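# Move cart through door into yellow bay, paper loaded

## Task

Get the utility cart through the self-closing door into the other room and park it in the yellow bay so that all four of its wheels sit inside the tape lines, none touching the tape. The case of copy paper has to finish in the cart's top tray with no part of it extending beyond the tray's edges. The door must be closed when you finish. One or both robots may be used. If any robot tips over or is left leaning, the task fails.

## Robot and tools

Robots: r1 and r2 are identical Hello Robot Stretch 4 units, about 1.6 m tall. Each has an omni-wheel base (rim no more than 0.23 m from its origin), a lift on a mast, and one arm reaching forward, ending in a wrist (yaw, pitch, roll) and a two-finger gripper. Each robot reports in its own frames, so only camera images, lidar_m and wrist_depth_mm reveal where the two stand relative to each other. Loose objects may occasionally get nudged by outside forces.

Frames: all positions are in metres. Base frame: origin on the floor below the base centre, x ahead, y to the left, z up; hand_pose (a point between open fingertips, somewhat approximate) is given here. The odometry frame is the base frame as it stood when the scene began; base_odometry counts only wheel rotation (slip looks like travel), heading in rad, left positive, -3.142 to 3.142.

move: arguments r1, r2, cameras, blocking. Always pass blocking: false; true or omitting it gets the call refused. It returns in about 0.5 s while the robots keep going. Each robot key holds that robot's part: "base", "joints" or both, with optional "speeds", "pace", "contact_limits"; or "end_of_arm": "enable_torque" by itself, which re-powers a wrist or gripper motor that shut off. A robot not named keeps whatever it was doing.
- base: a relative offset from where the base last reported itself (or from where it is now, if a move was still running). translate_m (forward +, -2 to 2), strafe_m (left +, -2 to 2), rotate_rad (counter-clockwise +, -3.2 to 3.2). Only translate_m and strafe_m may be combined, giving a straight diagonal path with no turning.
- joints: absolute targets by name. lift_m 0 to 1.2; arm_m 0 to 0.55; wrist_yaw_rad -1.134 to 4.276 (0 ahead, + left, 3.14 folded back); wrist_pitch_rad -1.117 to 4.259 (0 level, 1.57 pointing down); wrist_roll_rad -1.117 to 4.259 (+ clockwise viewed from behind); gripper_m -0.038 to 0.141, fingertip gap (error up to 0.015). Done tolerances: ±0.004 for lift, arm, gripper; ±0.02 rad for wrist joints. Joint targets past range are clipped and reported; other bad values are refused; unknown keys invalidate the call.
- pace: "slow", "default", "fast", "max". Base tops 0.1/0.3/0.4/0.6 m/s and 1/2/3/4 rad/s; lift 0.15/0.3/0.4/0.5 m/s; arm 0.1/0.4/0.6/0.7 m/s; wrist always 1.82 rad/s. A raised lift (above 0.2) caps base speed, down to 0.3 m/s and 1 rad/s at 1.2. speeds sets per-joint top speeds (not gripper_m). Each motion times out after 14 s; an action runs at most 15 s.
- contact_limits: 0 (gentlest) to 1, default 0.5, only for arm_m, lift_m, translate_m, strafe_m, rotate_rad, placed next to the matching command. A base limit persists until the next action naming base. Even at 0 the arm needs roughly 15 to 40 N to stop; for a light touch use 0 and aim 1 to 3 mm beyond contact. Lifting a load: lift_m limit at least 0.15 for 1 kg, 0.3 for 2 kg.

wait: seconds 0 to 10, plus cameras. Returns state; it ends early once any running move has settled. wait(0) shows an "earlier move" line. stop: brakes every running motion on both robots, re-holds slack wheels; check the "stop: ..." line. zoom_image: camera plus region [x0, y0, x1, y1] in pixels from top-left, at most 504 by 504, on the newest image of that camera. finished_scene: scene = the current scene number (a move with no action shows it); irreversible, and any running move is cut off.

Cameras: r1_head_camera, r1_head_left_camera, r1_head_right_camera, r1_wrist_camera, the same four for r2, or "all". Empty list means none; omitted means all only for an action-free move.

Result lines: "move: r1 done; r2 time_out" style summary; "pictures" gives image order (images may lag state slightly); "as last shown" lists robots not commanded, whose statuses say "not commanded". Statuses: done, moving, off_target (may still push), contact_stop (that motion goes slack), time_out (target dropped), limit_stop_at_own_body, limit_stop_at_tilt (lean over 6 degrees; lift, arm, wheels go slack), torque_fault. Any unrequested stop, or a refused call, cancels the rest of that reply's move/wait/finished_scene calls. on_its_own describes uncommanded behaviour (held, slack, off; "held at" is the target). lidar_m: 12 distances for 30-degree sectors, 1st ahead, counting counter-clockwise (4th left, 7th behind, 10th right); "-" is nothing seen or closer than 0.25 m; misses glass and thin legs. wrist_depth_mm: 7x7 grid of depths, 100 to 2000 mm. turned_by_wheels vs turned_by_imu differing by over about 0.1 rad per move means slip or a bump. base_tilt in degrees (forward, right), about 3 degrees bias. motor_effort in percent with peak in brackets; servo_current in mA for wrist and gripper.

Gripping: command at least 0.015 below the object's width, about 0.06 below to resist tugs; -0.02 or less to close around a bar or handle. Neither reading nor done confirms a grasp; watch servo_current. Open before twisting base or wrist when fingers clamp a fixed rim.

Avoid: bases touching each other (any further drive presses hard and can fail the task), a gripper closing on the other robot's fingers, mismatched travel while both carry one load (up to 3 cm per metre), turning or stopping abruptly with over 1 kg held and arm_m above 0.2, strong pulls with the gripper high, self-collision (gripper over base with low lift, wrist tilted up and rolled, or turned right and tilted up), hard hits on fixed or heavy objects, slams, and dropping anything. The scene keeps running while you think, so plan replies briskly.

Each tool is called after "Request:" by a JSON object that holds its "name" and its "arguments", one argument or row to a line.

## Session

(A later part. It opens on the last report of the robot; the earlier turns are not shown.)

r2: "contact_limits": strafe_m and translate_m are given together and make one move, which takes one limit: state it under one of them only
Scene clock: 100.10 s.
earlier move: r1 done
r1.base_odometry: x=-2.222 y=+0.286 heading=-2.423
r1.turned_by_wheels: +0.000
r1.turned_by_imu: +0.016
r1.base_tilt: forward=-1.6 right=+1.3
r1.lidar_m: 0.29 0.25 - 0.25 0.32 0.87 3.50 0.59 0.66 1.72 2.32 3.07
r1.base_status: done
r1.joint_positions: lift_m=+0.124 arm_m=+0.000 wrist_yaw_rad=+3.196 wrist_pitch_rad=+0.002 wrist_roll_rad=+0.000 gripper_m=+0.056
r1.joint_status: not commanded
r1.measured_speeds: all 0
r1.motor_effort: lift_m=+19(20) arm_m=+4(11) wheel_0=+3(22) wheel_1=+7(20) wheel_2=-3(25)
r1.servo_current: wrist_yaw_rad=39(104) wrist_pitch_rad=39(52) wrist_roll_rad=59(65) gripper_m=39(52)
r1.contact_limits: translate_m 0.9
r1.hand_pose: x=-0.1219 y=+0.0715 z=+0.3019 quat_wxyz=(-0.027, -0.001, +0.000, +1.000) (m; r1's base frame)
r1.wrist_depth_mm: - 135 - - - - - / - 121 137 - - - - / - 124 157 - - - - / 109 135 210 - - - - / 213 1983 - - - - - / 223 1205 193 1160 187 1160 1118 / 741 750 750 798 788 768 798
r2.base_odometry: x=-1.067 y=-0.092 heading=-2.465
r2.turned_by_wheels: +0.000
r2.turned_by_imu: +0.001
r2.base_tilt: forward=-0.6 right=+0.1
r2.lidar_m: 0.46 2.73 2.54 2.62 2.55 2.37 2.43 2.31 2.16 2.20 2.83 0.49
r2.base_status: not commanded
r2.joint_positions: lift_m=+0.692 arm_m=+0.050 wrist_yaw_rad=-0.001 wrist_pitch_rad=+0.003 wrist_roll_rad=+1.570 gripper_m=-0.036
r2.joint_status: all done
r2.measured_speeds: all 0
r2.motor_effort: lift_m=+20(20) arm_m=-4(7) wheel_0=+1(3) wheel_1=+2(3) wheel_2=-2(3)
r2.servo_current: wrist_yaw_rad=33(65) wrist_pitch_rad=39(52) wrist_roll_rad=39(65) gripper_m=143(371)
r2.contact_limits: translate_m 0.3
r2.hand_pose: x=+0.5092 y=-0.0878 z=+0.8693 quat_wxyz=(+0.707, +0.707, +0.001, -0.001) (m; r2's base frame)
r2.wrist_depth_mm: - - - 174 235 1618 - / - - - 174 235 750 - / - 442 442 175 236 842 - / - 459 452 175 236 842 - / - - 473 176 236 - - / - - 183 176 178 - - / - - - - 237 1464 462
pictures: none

Request:
{"name": "move", "arguments": {
  "blocking": false,
  "r2": {"base":{"strafe_m":0.26,"translate_m":0.05},"pace":"default","contact_limits":{"strafe_m":0.6}},
  "cameras": ["r1_head_camera","r1_head_left_camera","r1_head_right_camera","r2_head_camera"]
}}

Request:
{"name": "wait", "arguments": {
  "seconds": 3
}}

Request:
{"name": "move", "arguments": {
  "blocking": false,
  "r2": {"base":{"rotate_rad":-0.25},"pace":"slow"}
}}

Request:
{"name": "wait", "arguments": {
  "seconds": 3,
  "cameras": ["r2_head_camera"]
}}

Scene clock: 106.03 s.
move: r2 moving
r1.base_odometry: x=-2.222 y=+0.286 heading=-2.423
r1.turned_by_wheels: +0.000
r1.turned_by_imu: +0.000
r1.base_tilt: forward=-1.6 right=+1.3
r1.lidar_m: 0.28 0.25 - 0.25 0.31 0.88 3.49 0.60 0.66 1.73 2.30 3.09
r1.base_status: not commanded
r1.joint_positions: lift_m=+0.124 arm_m=+0.000 wrist_yaw_rad=+3.196 wrist_pitch_rad=+0.002 wrist_roll_rad=+0.000 gripper_m=+0.056
r1.joint_status: not commanded
r1.measured_speeds: all 0
r1.motor_effort: lift_m=+19(19) arm_m=+4(5) wheel_0=+3(3) wheel_1=+8(8) wheel_2=-3(3)
r1.servo_current: wrist_yaw_rad=59(65) wrist_pitch_rad=39(52) wrist_roll_rad=46(59) gripper_m=39(46)
r1.contact_limits: translate_m 0.9
r1.hand_pose: x=-0.1219 y=+0.0715 z=+0.3019 quat_wxyz=(-0.027, -0.001, +0.000, +1.000) (m; r1's base frame)
r1.wrist_depth_mm: - 134 - - - - - / - 121 137 - - - - / - 124 156 - - - - / 109 135 211 - - - - / 213 1921 - - - - - / 223 1205 194 1182 187 1138 1118 / 750 741 759 788 778 759 788
r2.base_odometry: x=-1.052 y=-0.122 heading=-2.466
r2.turned_by_wheels: -0.001
r2.turned_by_imu: -0.001
r2.base_tilt: forward=-0.6 right=+0.1
r2.lidar_m: 0.45 2.76 2.53 2.57 2.55 2.35 2.41 2.38 2.20 2.24 2.92 0.46
r2.base_status: translate_m moving; strafe_m moving
r2.joint_positions: lift_m=+0.692 arm_m=+0.050 wrist_yaw_rad=-0.005 wrist_pitch_rad=+0.003 wrist_roll_rad=+1.570 gripper_m=-0.036
r2.joint_status: not commanded
r2.measured_speeds: translate_m=+0.025 strafe_m=+0.126 rotate_rad=+0.004 lift_m=+0.000 arm_m=+0.000 wrist_yaw_rad=+0.000 wrist_pitch_rad=+0.000 wrist_roll_rad=+0.000
r2.motor_effort: lift_m=+20(20) arm_m=-4(4) wheel_0=-18(18) wheel_1=+9(10) wheel_2=-8(9)
r2.servo_current: wrist_yaw_rad=52(59) wrist_pitch_rad=39(46) wrist_roll_rad=39(59) gripper_m=130(150)
r2.contact_limits: strafe_m 0.6
r2.hand_pose: x=+0.5089 y=-0.0888 z=+0.8693 quat_wxyz=(+0.707, +0.707, -0.001, -0.003) (m; r2's base frame)
r2.wrist_depth_mm: - - - 171 229 1618 - / - - - 171 231 759 - / - 445 436 172 233 831 - / - 459 452 172 233 831 - / - - 469 172 234 - - / - - 185 173 177 - - / - - - - 235 1499 484
pictures: r1_head_camera, r1_head_left_camera, r1_head_right_camera, r2_head_camera
Images, in order (width x height): r1_head_camera 420x560, r1_head_left_camera 420x672, r1_head_right_camera 420x672, r2_head_camera 420x560.

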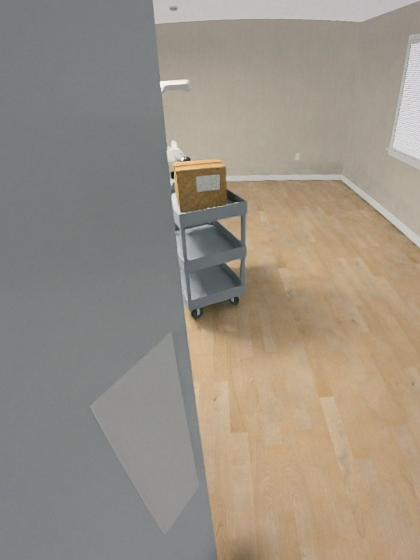

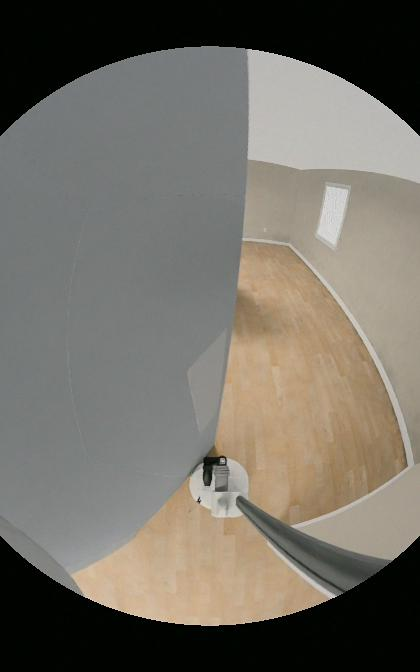

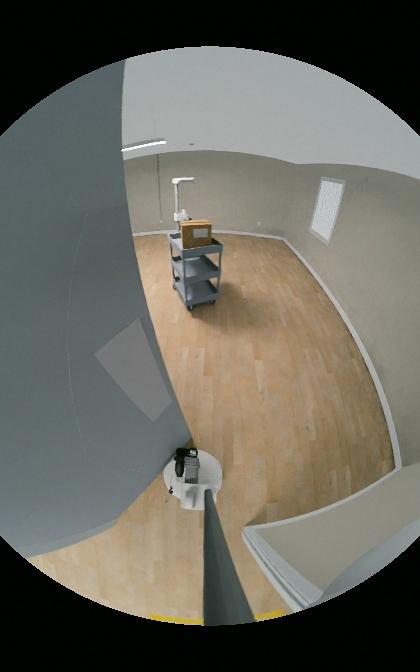

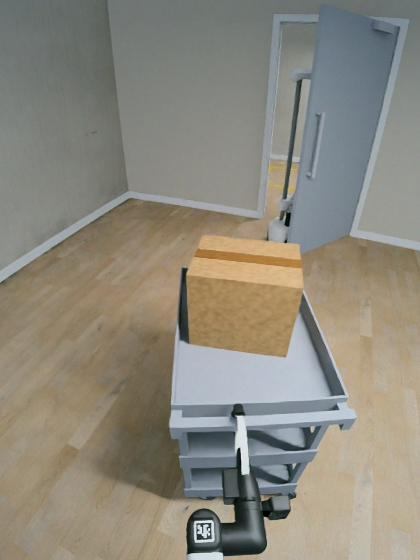

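Scene clock: 107.83 s.
earlier move: r2 done
r1.base_odometry: x=-2.222 y=+0.286 heading=-2.423
r1.turned_by_wheels: +0.000
r1.turned_by_imu: +0.000
r1.base_tilt: forward=-1.6 right=+1.3
r1.lidar_m: 0.28 0.25 - 0.25 0.31 0.87 3.49 0.59 0.66 1.74 2.31 3.09
r1.base_status: not commanded
r1.joint_positions: lift_m=+0.124 arm_m=+0.000 wrist_yaw_rad=+3.196 wrist_pitch_rad=+0.002 wrist_roll_rad=+0.000 gripper_m=+0.056
r1.joint_status: not commanded
r1.measured_speeds: all 0
r1.motor_effort: lift_m=+19(19) arm_m=+4(5) wheel_0=+3(4) wheel_1=+7(8) wheel_2=-3(3)
r1.servo_current: wrist_yaw_rad=39(78) wrist_pitch_rad=52(52) wrist_roll_rad=52(65) gripper_m=39(46)
r1.contact_limits: translate_m 0.9
r1.hand_pose: x=-0.1219 y=+0.0715 z=+0.3019 quat_wxyz=(-0.027, -0.001, +0.000, +1.000) (m; r1's base frame)
r1.wrist_depth_mm: - 135 - - - - - / - 121 137 - - - - / - 124 158 - - - - / 109 135 210 - - - - / 213 1983 - - - - - / 224 1205 194 1182 187 1160 1118 / 741 750 759 788 778 768 798
r2.base_odometry: x=-0.944 y=-0.326 heading=-2.465
r2.turned_by_wheels: +0.000
r2.turned_by_imu: +0.000
r2.base_tilt: forward=-0.7 right=+0.0
r2.lidar_m: 0.48 2.49 2.29 2.35 2.48 2.30 2.37 2.62 2.41 2.47 0.50 0.44
r2.base_status: done
r2.joint_positions: lift_m=+0.692 arm_m=+0.050 wrist_yaw_rad=-0.003 wrist_pitch_rad=+0.005 wrist_roll_rad=+1.570 gripper_m=-0.037
r2.joint_status: not commanded
r2.measured_speeds: all 0
r2.motor_effort: lift_m=+20(20) arm_m=-4(4) wheel_0=-2(18) wheel_1=+0(11) wheel_2=-7(10)
r2.servo_current: wrist_yaw_rad=52(65) wrist_pitch_rad=39(46) wrist_roll_rad=39(59) gripper_m=117(150)
r2.contact_limits: strafe_m 0.6
r2.hand_pose: x=+0.5091 y=-0.0882 z=+0.8686 quat_wxyz=(+0.707, +0.707, +0.001, -0.003) (m; r2's base frame)
r2.wrist_depth_mm: - 362 362 123 179 - - / - 392 392 128 187 - - / - 433 430 136 198 - - / - 488 473 145 209 - - / - - - 154 222 1661 496 / - - 185 166 179 1430 1160 / - - - - 255 296 1042
wait: 1.80 of 3 s (r2 has come to rest)
pictures: none

Scene clock: 108.33 s.
move: r2 moving
r1: as last shown
r1.lidar_m: 0.25 0.25 - 0.25 0.31 0.91 3.49 0.60 0.66 1.72 2.30 3.11
r1.motor_effort: lift_m=+19(19) arm_m=+4(4) wheel_0=+3(4) wheel_1=+7(8) wheel_2=-3(3)
r1.servo_current: wrist_yaw_rad=39(59) wrist_pitch_rad=39(46) wrist_roll_rad=46(59) gripper_m=39(46)
r1.contact_limits: translate_m 0.9
r1.wrist_depth_mm: - 135 - - - - - / - 121 137 - - - - / - 124 157 - - - - / 109 135 211 - - - - / 213 1921 - - - - - / 223 1205 194 1160 187 1160 1118 / 759 759 750 788 798 778 809
r2.base_odometry: x=-0.943 y=-0.326 heading=-2.589
r2.turned_by_wheels: -0.124
r2.turned_by_imu: -0.120
r2.base_tilt: forward=-0.7 right=+0.0
r2.lidar_m: 0.46 2.64 2.29 2.31 2.62 2.31 2.31 2.77 2.42 2.42 2.89 0.45
r2.base_status: rotate_rad moving
r2.joint_positions: lift_m=+0.692 arm_m=+0.050 wrist_yaw_rad=+0.005 wrist_pitch_rad=+0.005 wrist_roll_rad=+1.570 gripper_m=-0.037
r2.joint_status: not commanded
r2.measured_speeds: translate_m=+0.001 strafe_m=-0.001 rotate_rad=-0.486 lift_m=+0.000 arm_m=+0.000 wrist_yaw_rad=+0.000 wrist_pitch_rad=+0.000 wrist_roll_rad=+0.000
r2.motor_effort: lift_m=+20(20) arm_m=-3(4) wheel_0=+11(18) wheel_1=+9(10) wheel_2=+11(11)
r2.servo_current: wrist_yaw_rad=52(52) wrist_pitch_rad=46(46) wrist_roll_rad=46(52) gripper_m=111(117)
r2.hand_pose: x=+0.5097 y=-0.0859 z=+0.8686 quat_wxyz=(+0.707, +0.707, +0.004, +0.000) (m; r2's base frame)
r2.wrist_depth_mm: - 377 377 134 191 - - / - 392 394 141 198 - - / - 427 421 146 207 - - / - 469 459 153 215 - - / - - 492 158 223 1618 - / - - 186 166 179 1499 496 / - - - - 242 1464 1138
pictures: none

Scene clock: 109.13 s.
earlier move: r2 done
r1.base_odometry: x=-2.222 y=+0.286 heading=-2.423
r1.turned_by_wheels: +0.000
r1.turned_by_imu: +0.000
r1.base_tilt: forward=-1.6 right=+1.2
r1.lidar_m: 0.26 0.25 - 0.25 0.31 0.86 3.49 0.61 0.68 1.72 2.30 3.09
r1.base_status: not commanded
r1.joint_positions: lift_m=+0.124 arm_m=+0.000 wrist_yaw_rad=+3.196 wrist_pitch_rad=+0.002 wrist_roll_rad=+0.000 gripper_m=+0.056
r1.joint_status: not commanded
r1.measured_speeds: all 0
r1.motor_effort: lift_m=+19(19) arm_m=+4(5) wheel_0=+3(4) wheel_1=+7(8) wheel_2=-3(3)
r1.servo_current: wrist_yaw_rad=26(65) wrist_pitch_rad=39(46) wrist_roll_rad=52(59) gripper_m=39(46)
r1.contact_limits: translate_m 0.9
r1.hand_pose: x=-0.1219 y=+0.0715 z=+0.3019 quat_wxyz=(-0.027, -0.001, +0.000, +1.000) (m; r1's base frame)
r1.wrist_depth_mm: - 135 - - - - - / - 121 137 - - - - / - 124 156 - - - - / 109 136 211 - - - - / 213 1983 - - - - - / 223 1182 193 1205 187 1138 1118 / 741 750 741 798 778 768 798
r2.base_odometry: x=-0.944 y=-0.326 heading=-2.713
r2.turned_by_wheels: -0.124
r2.turned_by_imu: -0.121
r2.base_tilt: forward=-0.6 right=+0.1
r2.lidar_m: 0.43 2.86 2.35 2.30 2.60 2.32 2.30 2.59 2.45 2.42 2.70 0.47
r2.base_status: done
r2.joint_positions: lift_m=+0.692 arm_m=+0.050 wrist_yaw_rad=+0.004 wrist_pitch_rad=+0.005 wrist_roll_rad=+1.570 gripper_m=-0.037
r2.joint_status: not commanded
r2.measured_speeds: all 0
r2.motor_effort: lift_m=+20(20) arm_m=+4(4) wheel_0=+7(18) wheel_1=+4(10) wheel_2=+10(11)
r2.servo_current: wrist_yaw_rad=52(59) wrist_pitch_rad=46(52) wrist_roll_rad=39(59) gripper_m=104(117)
r2.hand_pose: x=+0.5096 y=-0.0862 z=+0.8686 quat_wxyz=(+0.707, +0.707, +0.003, +0.000) (m; r2's base frame)
r2.wrist_depth_mm: - - - 169 229 1618 - / - - - 169 229 750 - / - 430 433 170 229 831 - / - 452 442 229 230 831 - / - 466 462 169 230 854 - / - - 186 169 179 - - / - - - - 230 1499 480
wait: 0.80 of 3 s (r2 has come to rest)
pictures: r2_head_camera
Images, in order (width x height): r2_head_camera 420x560.

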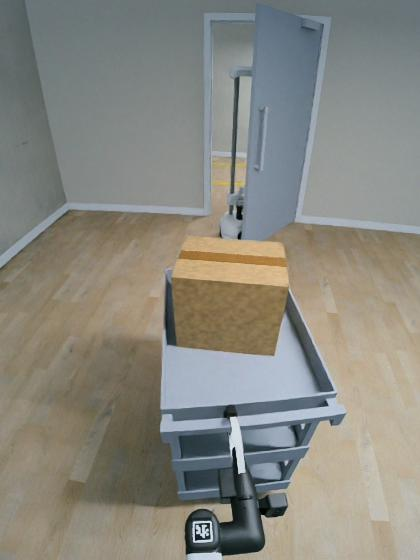

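Request:
{"name": "move", "arguments": {
  "blocking": false,
  "r1": {"base":{"translate_m":0.32,"strafe_m":0.45},"contact_limits":{"translate_m":0.9}},
  "r2": {"base":{"strafe_m":0.15,"translate_m":0.05},"pace":"default","contact_limits":{"strafe_m":0.6}}
}}

Request:
{"name": "wait", "arguments": {
  "seconds": 2
}}

Request:
{"name": "move", "arguments": {
  "blocking": false,
  "r2": {"base":{"rotate_rad":-0.18},"pace":"slow"}
}}

Request:
{"name": "wait", "arguments": {
  "seconds": 1.5,
  "cameras": ["r2_head_camera","r1_head_right_camera","r1_head_left_camera"]
}}

Scene clock: 122.17 s.
move: r1 moving; r2 moving
r1.base_odometry: x=-2.219 y=+0.255 heading=-2.424
r1.turned_by_wheels: -0.001
r1.turned_by_imu: -0.001
r1.base_tilt: forward=-1.6 right=+1.3
r1.lidar_m: 0.30 0.25 - 0.25 0.29 0.83 3.51 0.61 0.70 1.78 2.33 3.10
r1.base_status: translate_m moving; strafe_m moving
r1.joint_positions: lift_m=+0.124 arm_m=+0.000 wrist_yaw_rad=+3.196 wrist_pitch_rad=+0.002 wrist_roll_rad=+0.000 gripper_m=+0.056
r1.joint_status: not commanded
r1.measured_speeds: translate_m=+0.070 strafe_m=+0.100 rotate_rad=-0.004 lift_m=+0.000 arm_m=+0.000 wrist_yaw_rad=+0.000 wrist_pitch_rad=+0.000 wrist_roll_rad=+0.000
r1.motor_effort: lift_m=+19(19) arm_m=+5(5) wheel_0=-16(17) wheel_1=+16(17) wheel_2=-12(13)
r1.servo_current: wrist_yaw_rad=46(59) wrist_pitch_rad=33(52) wrist_roll_rad=46(46) gripper_m=39(46)
r1.contact_limits: translate_m 0.9
r1.hand_pose: x=-0.1219 y=+0.0715 z=+0.3019 quat_wxyz=(-0.027, -0.001, +0.000, +1.000) (m; r1's base frame)
r1.wrist_depth_mm: - 134 134 - - - - / - 116 134 - - - - / - 121 152 - - - - / 110 135 198 - - - - / 212 1921 - - - - - / 218 1229 194 1205 187 1160 1118 / 227 741 750 788 788 768 798
r2.base_odometry: x=-0.940 y=-0.358 heading=-2.715
r2.turned_by_wheels: -0.001
r2.turned_by_imu: -0.001
r2.base_tilt: forward=-0.7 right=+0.1
r2.lidar_m: 0.42 2.82 2.32 2.24 2.55 2.34 2.31 2.59 2.48 2.46 2.72 0.48
r2.base_status: translate_m moving; strafe_m moving
r2.joint_positions: lift_m=+0.692 arm_m=+0.050 wrist_yaw_rad=-0.007 wrist_pitch_rad=+0.005 wrist_roll_rad=+1.570 gripper_m=-0.037
r2.joint_status: not commanded
r2.measured_speeds: translate_m=+0.040 strafe_m=+0.118 rotate_rad=+0.000 lift_m=+0.000 arm_m=+0.000 wrist_yaw_rad=-0.054 wrist_pitch_rad=+0.000 wrist_roll_rad=+0.000
r2.motor_effort: lift_m=+20(20) arm_m=+4(4) wheel_0=-11(12) wheel_1=+9(12) wheel_2=-13(13)
r2.servo_current: wrist_yaw_rad=46(52) wrist_pitch_rad=39(52) wrist_roll_rad=46(52) gripper_m=111(111)
r2.contact_limits: strafe_m 0.6
r2.hand_pose: x=+0.5086 y=-0.0896 z=+0.8686 quat_wxyz=(+0.707, +0.707, -0.001, -0.004) (m; r2's base frame)
r2.wrist_depth_mm: - - - 173 236 1618 - / - - - 173 235 759 - / - 436 436 171 231 820 - / - 449 445 229 231 842 - / - 462 455 169 229 831 - / - - 183 167 178 - - / - - - - 227 1464 466
pictures: none

Scene clock: 123.53 s.
earlier move: r1 moving; r2 done
r1.base_odometry: x=-2.184 y=-0.093 heading=-2.423
r1.turned_by_wheels: +0.001
r1.turned_by_imu: +0.005
r1.base_tilt: forward=-1.6 right=+1.2
r1.lidar_m: 1.61 0.25 0.25 - 0.25 0.31 3.75 0.97 0.93 2.55 2.64 1.71
r1.base_status: translate_m moving; strafe_m moving
r1.joint_positions: lift_m=+0.124 arm_m=+0.000 wrist_yaw_rad=+3.196 wrist_pitch_rad=+0.002 wrist_roll_rad=+0.000 gripper_m=+0.056
r1.joint_status: not commanded
r1.measured_speeds: translate_m=+0.171 strafe_m=+0.243 rotate_rad=+0.000 lift_m=+0.000 arm_m=+0.000 wrist_yaw_rad=+0.000 wrist_pitch_rad=+0.000 wrist_roll_rad=+0.000
r1.motor_effort: lift_m=+19(19) arm_m=+4(5) wheel_0=-8(17) wheel_1=+17(21) wheel_2=-6(13)
r1.servo_current: wrist_yaw_rad=59(72) wrist_pitch_rad=39(52) wrist_roll_rad=52(65) gripper_m=46(46)
r1.contact_limits: translate_m 0.9
r1.hand_pose: x=-0.1219 y=+0.0715 z=+0.3019 quat_wxyz=(-0.027, -0.001, +0.000, +1.000) (m; r1's base frame)
r1.wrist_depth_mm: - 134 133 - - 349 221 / - 118 134 - - 353 227 / - 116 152 - - 357 228 / 110 135 193 - - 359 229 / 210 - - - - 359 229 / 227 1205 194 1182 187 364 229 / 223 750 750 798 778 268 228
r2.base_odometry: x=-0.927 y=-0.483 heading=-2.714
r2.turned_by_wheels: +0.001
r2.turned_by_imu: +0.000
r2.base_tilt: forward=-0.7 right=+0.1
r2.lidar_m: 0.45 2.67 2.18 2.15 2.42 2.33 2.34 2.62 2.60 2.58 2.85 0.47
r2.base_status: done
r2.joint_positions: lift_m=+0.692 arm_m=+0.050 wrist_yaw_rad=-0.003 wrist_pitch_rad=+0.005 wrist_roll_rad=+1.570 gripper_m=-0.037
r2.joint_status: not commanded
r2.measured_speeds: all 0
r2.motor_effort: lift_m=+20(20) arm_m=+4(4) wheel_0=-3(14) wheel_1=+3(12) wheel_2=-8(18)
r2.servo_current: wrist_yaw_rad=46(78) wrist_pitch_rad=46(52) wrist_roll_rad=46(59) gripper_m=98(111)
r2.contact_limits: strafe_m 0.6
r2.hand_pose: x=+0.5090 y=-0.0883 z=+0.8686 quat_wxyz=(+0.707, +0.707, +0.001, -0.003) (m; r2's base frame)
r2.wrist_depth_mm: - - - 148 206 732 - / - 402 402 152 211 - - / - 427 427 155 214 - - / - 459 449 159 220 831 - / - - 477 163 225 - - / - - 183 167 177 1464 484 / - - - - 236 1464 1098
wait: 1.37 of 2 s (r2 has come to rest)
pictures: none

Scene clock: 124.03 s.
earlier move: r1 moving
move: r2 moving
r1.base_odometry: x=-2.173 y=-0.208 heading=-2.423
r1.turned_by_wheels: +0.000
r1.turned_by_imu: +0.001
r1.base_tilt: forward=-1.6 right=+1.3
r1.lidar_m: 1.55 0.28 0.25 - 0.25 0.29 0.74 1.12 1.10 2.64 2.71 1.66
r1.base_status: translate_m moving; strafe_m moving
r1.joint_positions: lift_m=+0.124 arm_m=+0.000 wrist_yaw_rad=+3.196 wrist_pitch_rad=+0.002 wrist_roll_rad=+0.000 gripper_m=+0.056
r1.joint_status: not commanded
r1.measured_speeds: translate_m=+0.099 strafe_m=+0.139 rotate_rad=+0.006 lift_m=+0.000 arm_m=+0.000 wrist_yaw_rad=+0.000 wrist_pitch_rad=+0.000 wrist_roll_rad=+0.000
r1.motor_effort: lift_m=+19(19) arm_m=+4(4) wheel_0=-6(9) wheel_1=+8(13) wheel_2=-2(5)
r1.servo_current: wrist_yaw_rad=46(72) wrist_pitch_rad=39(46) wrist_roll_rad=46(52) gripper_m=39(46)
r1.contact_limits: translate_m 0.9
r1.hand_pose: x=-0.1219 y=+0.0715 z=+0.3019 quat_wxyz=(-0.027, -0.001, +0.000, +1.000) (m; r1's base frame)
r1.wrist_depth_mm: - 135 - - 445 251 183 / - 122 135 - 455 256 185 / - 124 161 - 455 257 186 / 110 135 210 - 459 257 187 / 215 - - - 462 259 187 / 991 1182 192 1160 189 258 187 / 750 759 750 788 415 224 187
r2.base_odometry: x=-0.927 y=-0.484 heading=-2.832
r2.turned_by_wheels: -0.118
r2.turned_by_imu: -0.115
r2.base_tilt: forward=-0.7 right=+0.1
r2.lidar_m: 0.43 2.92 2.22 2.11 2.27 2.38 2.33 2.46 2.65 2.58 2.74 0.48
r2.base_status: rotate_rad moving
r2.joint_positions: lift_m=+0.692 arm_m=+0.050 wrist_yaw_rad=+0.004 wrist_pitch_rad=+0.005 wrist_roll_rad=+1.570 gripper_m=-0.037
r2.joint_status: not commanded
r2.measured_speeds: translate_m=+0.000 strafe_m=+0.000 rotate_rad=-0.371 lift_m=+0.000 arm_m=+0.000 wrist_yaw_rad=+0.009 wrist_pitch_rad=+0.000 wrist_roll_rad=+0.000
r2.motor_effort: lift_m=+20(20) arm_m=+4(4) wheel_0=+10(14) wheel_1=+7(10) wheel_2=+10(11)
r2.servo_current: wrist_yaw_rad=52(59) wrist_pitch_rad=39(46) wrist_roll_rad=52(52) gripper_m=98(104)
r2.hand_pose: x=+0.5096 y=-0.0864 z=+0.8686 quat_wxyz=(+0.707, +0.707, +0.003, -0.001) (m; r2's base frame)
r2.wrist_depth_mm: - - - 162 222 1618 - / - - - 163 224 741 - / - 427 424 164 224 831 - / - 445 442 166 227 831 - / - 469 462 167 229 - - / - - 186 168 178 - - / - - - - 232 1499 488
pictures: none

Scene clock: 124.67 s.
earlier move: r1 moving; r2 done
r1.base_odometry: x=-2.167 y=-0.263 heading=-2.423
r1.turned_by_wheels: +0.000
r1.turned_by_imu: +0.000
r1.base_tilt: forward=-1.6 right=+1.3
r1.lidar_m: 1.54 2.99 0.25 - 0.25 0.25 0.61 1.18 1.13 2.69 2.76 1.58
r1.base_status: translate_m moving; strafe_m moving
r1.joint_positions: lift_m=+0.124 arm_m=+0.000 wrist_yaw_rad=+3.196 wrist_pitch_rad=+0.002 wrist_roll_rad=+0.000 gripper_m=+0.056
r1.joint_status: not commanded
r1.measured_speeds: translate_m=+0.007 strafe_m=+0.010 rotate_rad=-0.001 lift_m=+0.000 arm_m=+0.000 wrist_yaw_rad=+0.000 wrist_pitch_rad=+0.000 wrist_roll_rad=+0.000
r1.motor_effort: lift_m=+19(19) arm_m=+4(5) wheel_0=-5(9) wheel_1=+4(13) wheel_2=-2(5)
r1.servo_current: wrist_yaw_rad=39(72) wrist_pitch_rad=46(46) wrist_roll_rad=59(59) gripper_m=52(52)
r1.contact_limits: translate_m 0.9
r1.hand_pose: x=-0.1219 y=+0.0715 z=+0.3019 quat_wxyz=(-0.027, -0.001, +0.000, +1.000) (m; r1's base frame)
r1.wrist_depth_mm: - 135 - - 415 234 176 / - 120 135 - 424 236 177 / - 123 178 - 430 238 178 / 110 135 213 - 394 240 180 / 215 - - - 397 240 180 / 1008 1229 193 1182 190 241 180 / 741 741 741 798 357 213 180
r2.base_odometry: x=-0.927 y=-0.483 heading=-2.893
r2.turned_by_wheels: -0.061
r2.turned_by_imu: -0.059
r2.base_tilt: forward=-0.7 right=+0.0
r2.lidar_m: 0.42 3.05 2.25 2.15 2.24 2.42 2.32 2.38 2.66 2.55 2.70 0.48
r2.base_status: done
r2.joint_positions: lift_m=+0.692 arm_m=+0.050 wrist_yaw_rad=+0.002 wrist_pitch_rad=+0.005 wrist_roll_rad=+1.570 gripper_m=-0.037
r2.joint_status: not commanded
r2.measured_speeds: all 0
r2.motor_effort: lift_m=+20(20) arm_m=+5(5) wheel_0=+4(14) wheel_1=+4(10) wheel_2=+6(11)
r2.servo_current: wrist_yaw_rad=52(59) wrist_pitch_rad=39(52) wrist_roll_rad=52(52) gripper_m=98(104)
r2.hand_pose: x=+0.5094 y=-0.0868 z=+0.8686 quat_wxyz=(+0.707, +0.707, +0.003, -0.001) (m; r2's base frame)
r2.wrist_depth_mm: - - - 181 244 1661 1138 / - - - 179 240 1661 - / - - 439 177 236 - - / - 445 442 232 235 842 - / - 455 449 172 231 831 - / - 462 184 169 178 148 - / - - 469 - 226 148 -
wait: 0.63 of 1.5 s (r2 has come to rest)
pictures: r1_head_left_camera, r1_head_right_camera, r2_head_camera
Images, in order (width x height): r1_head_left_camera 420x672, r1_head_right_camera 420x672, r2_head_camera 420x560.

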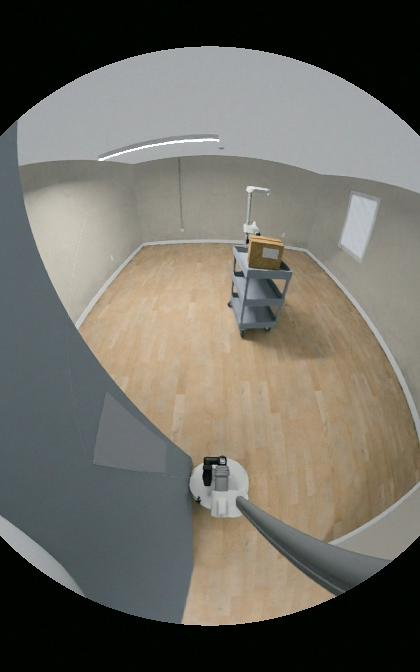

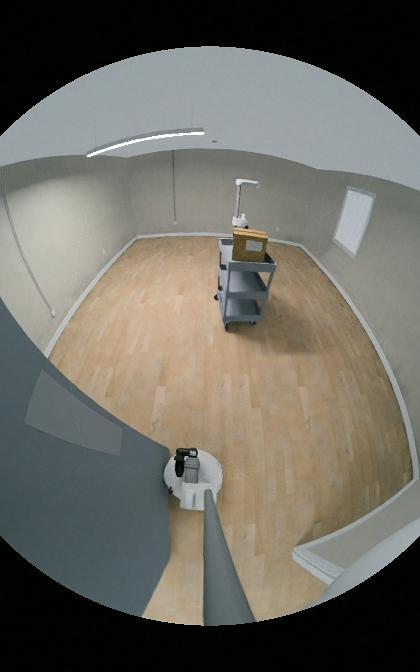

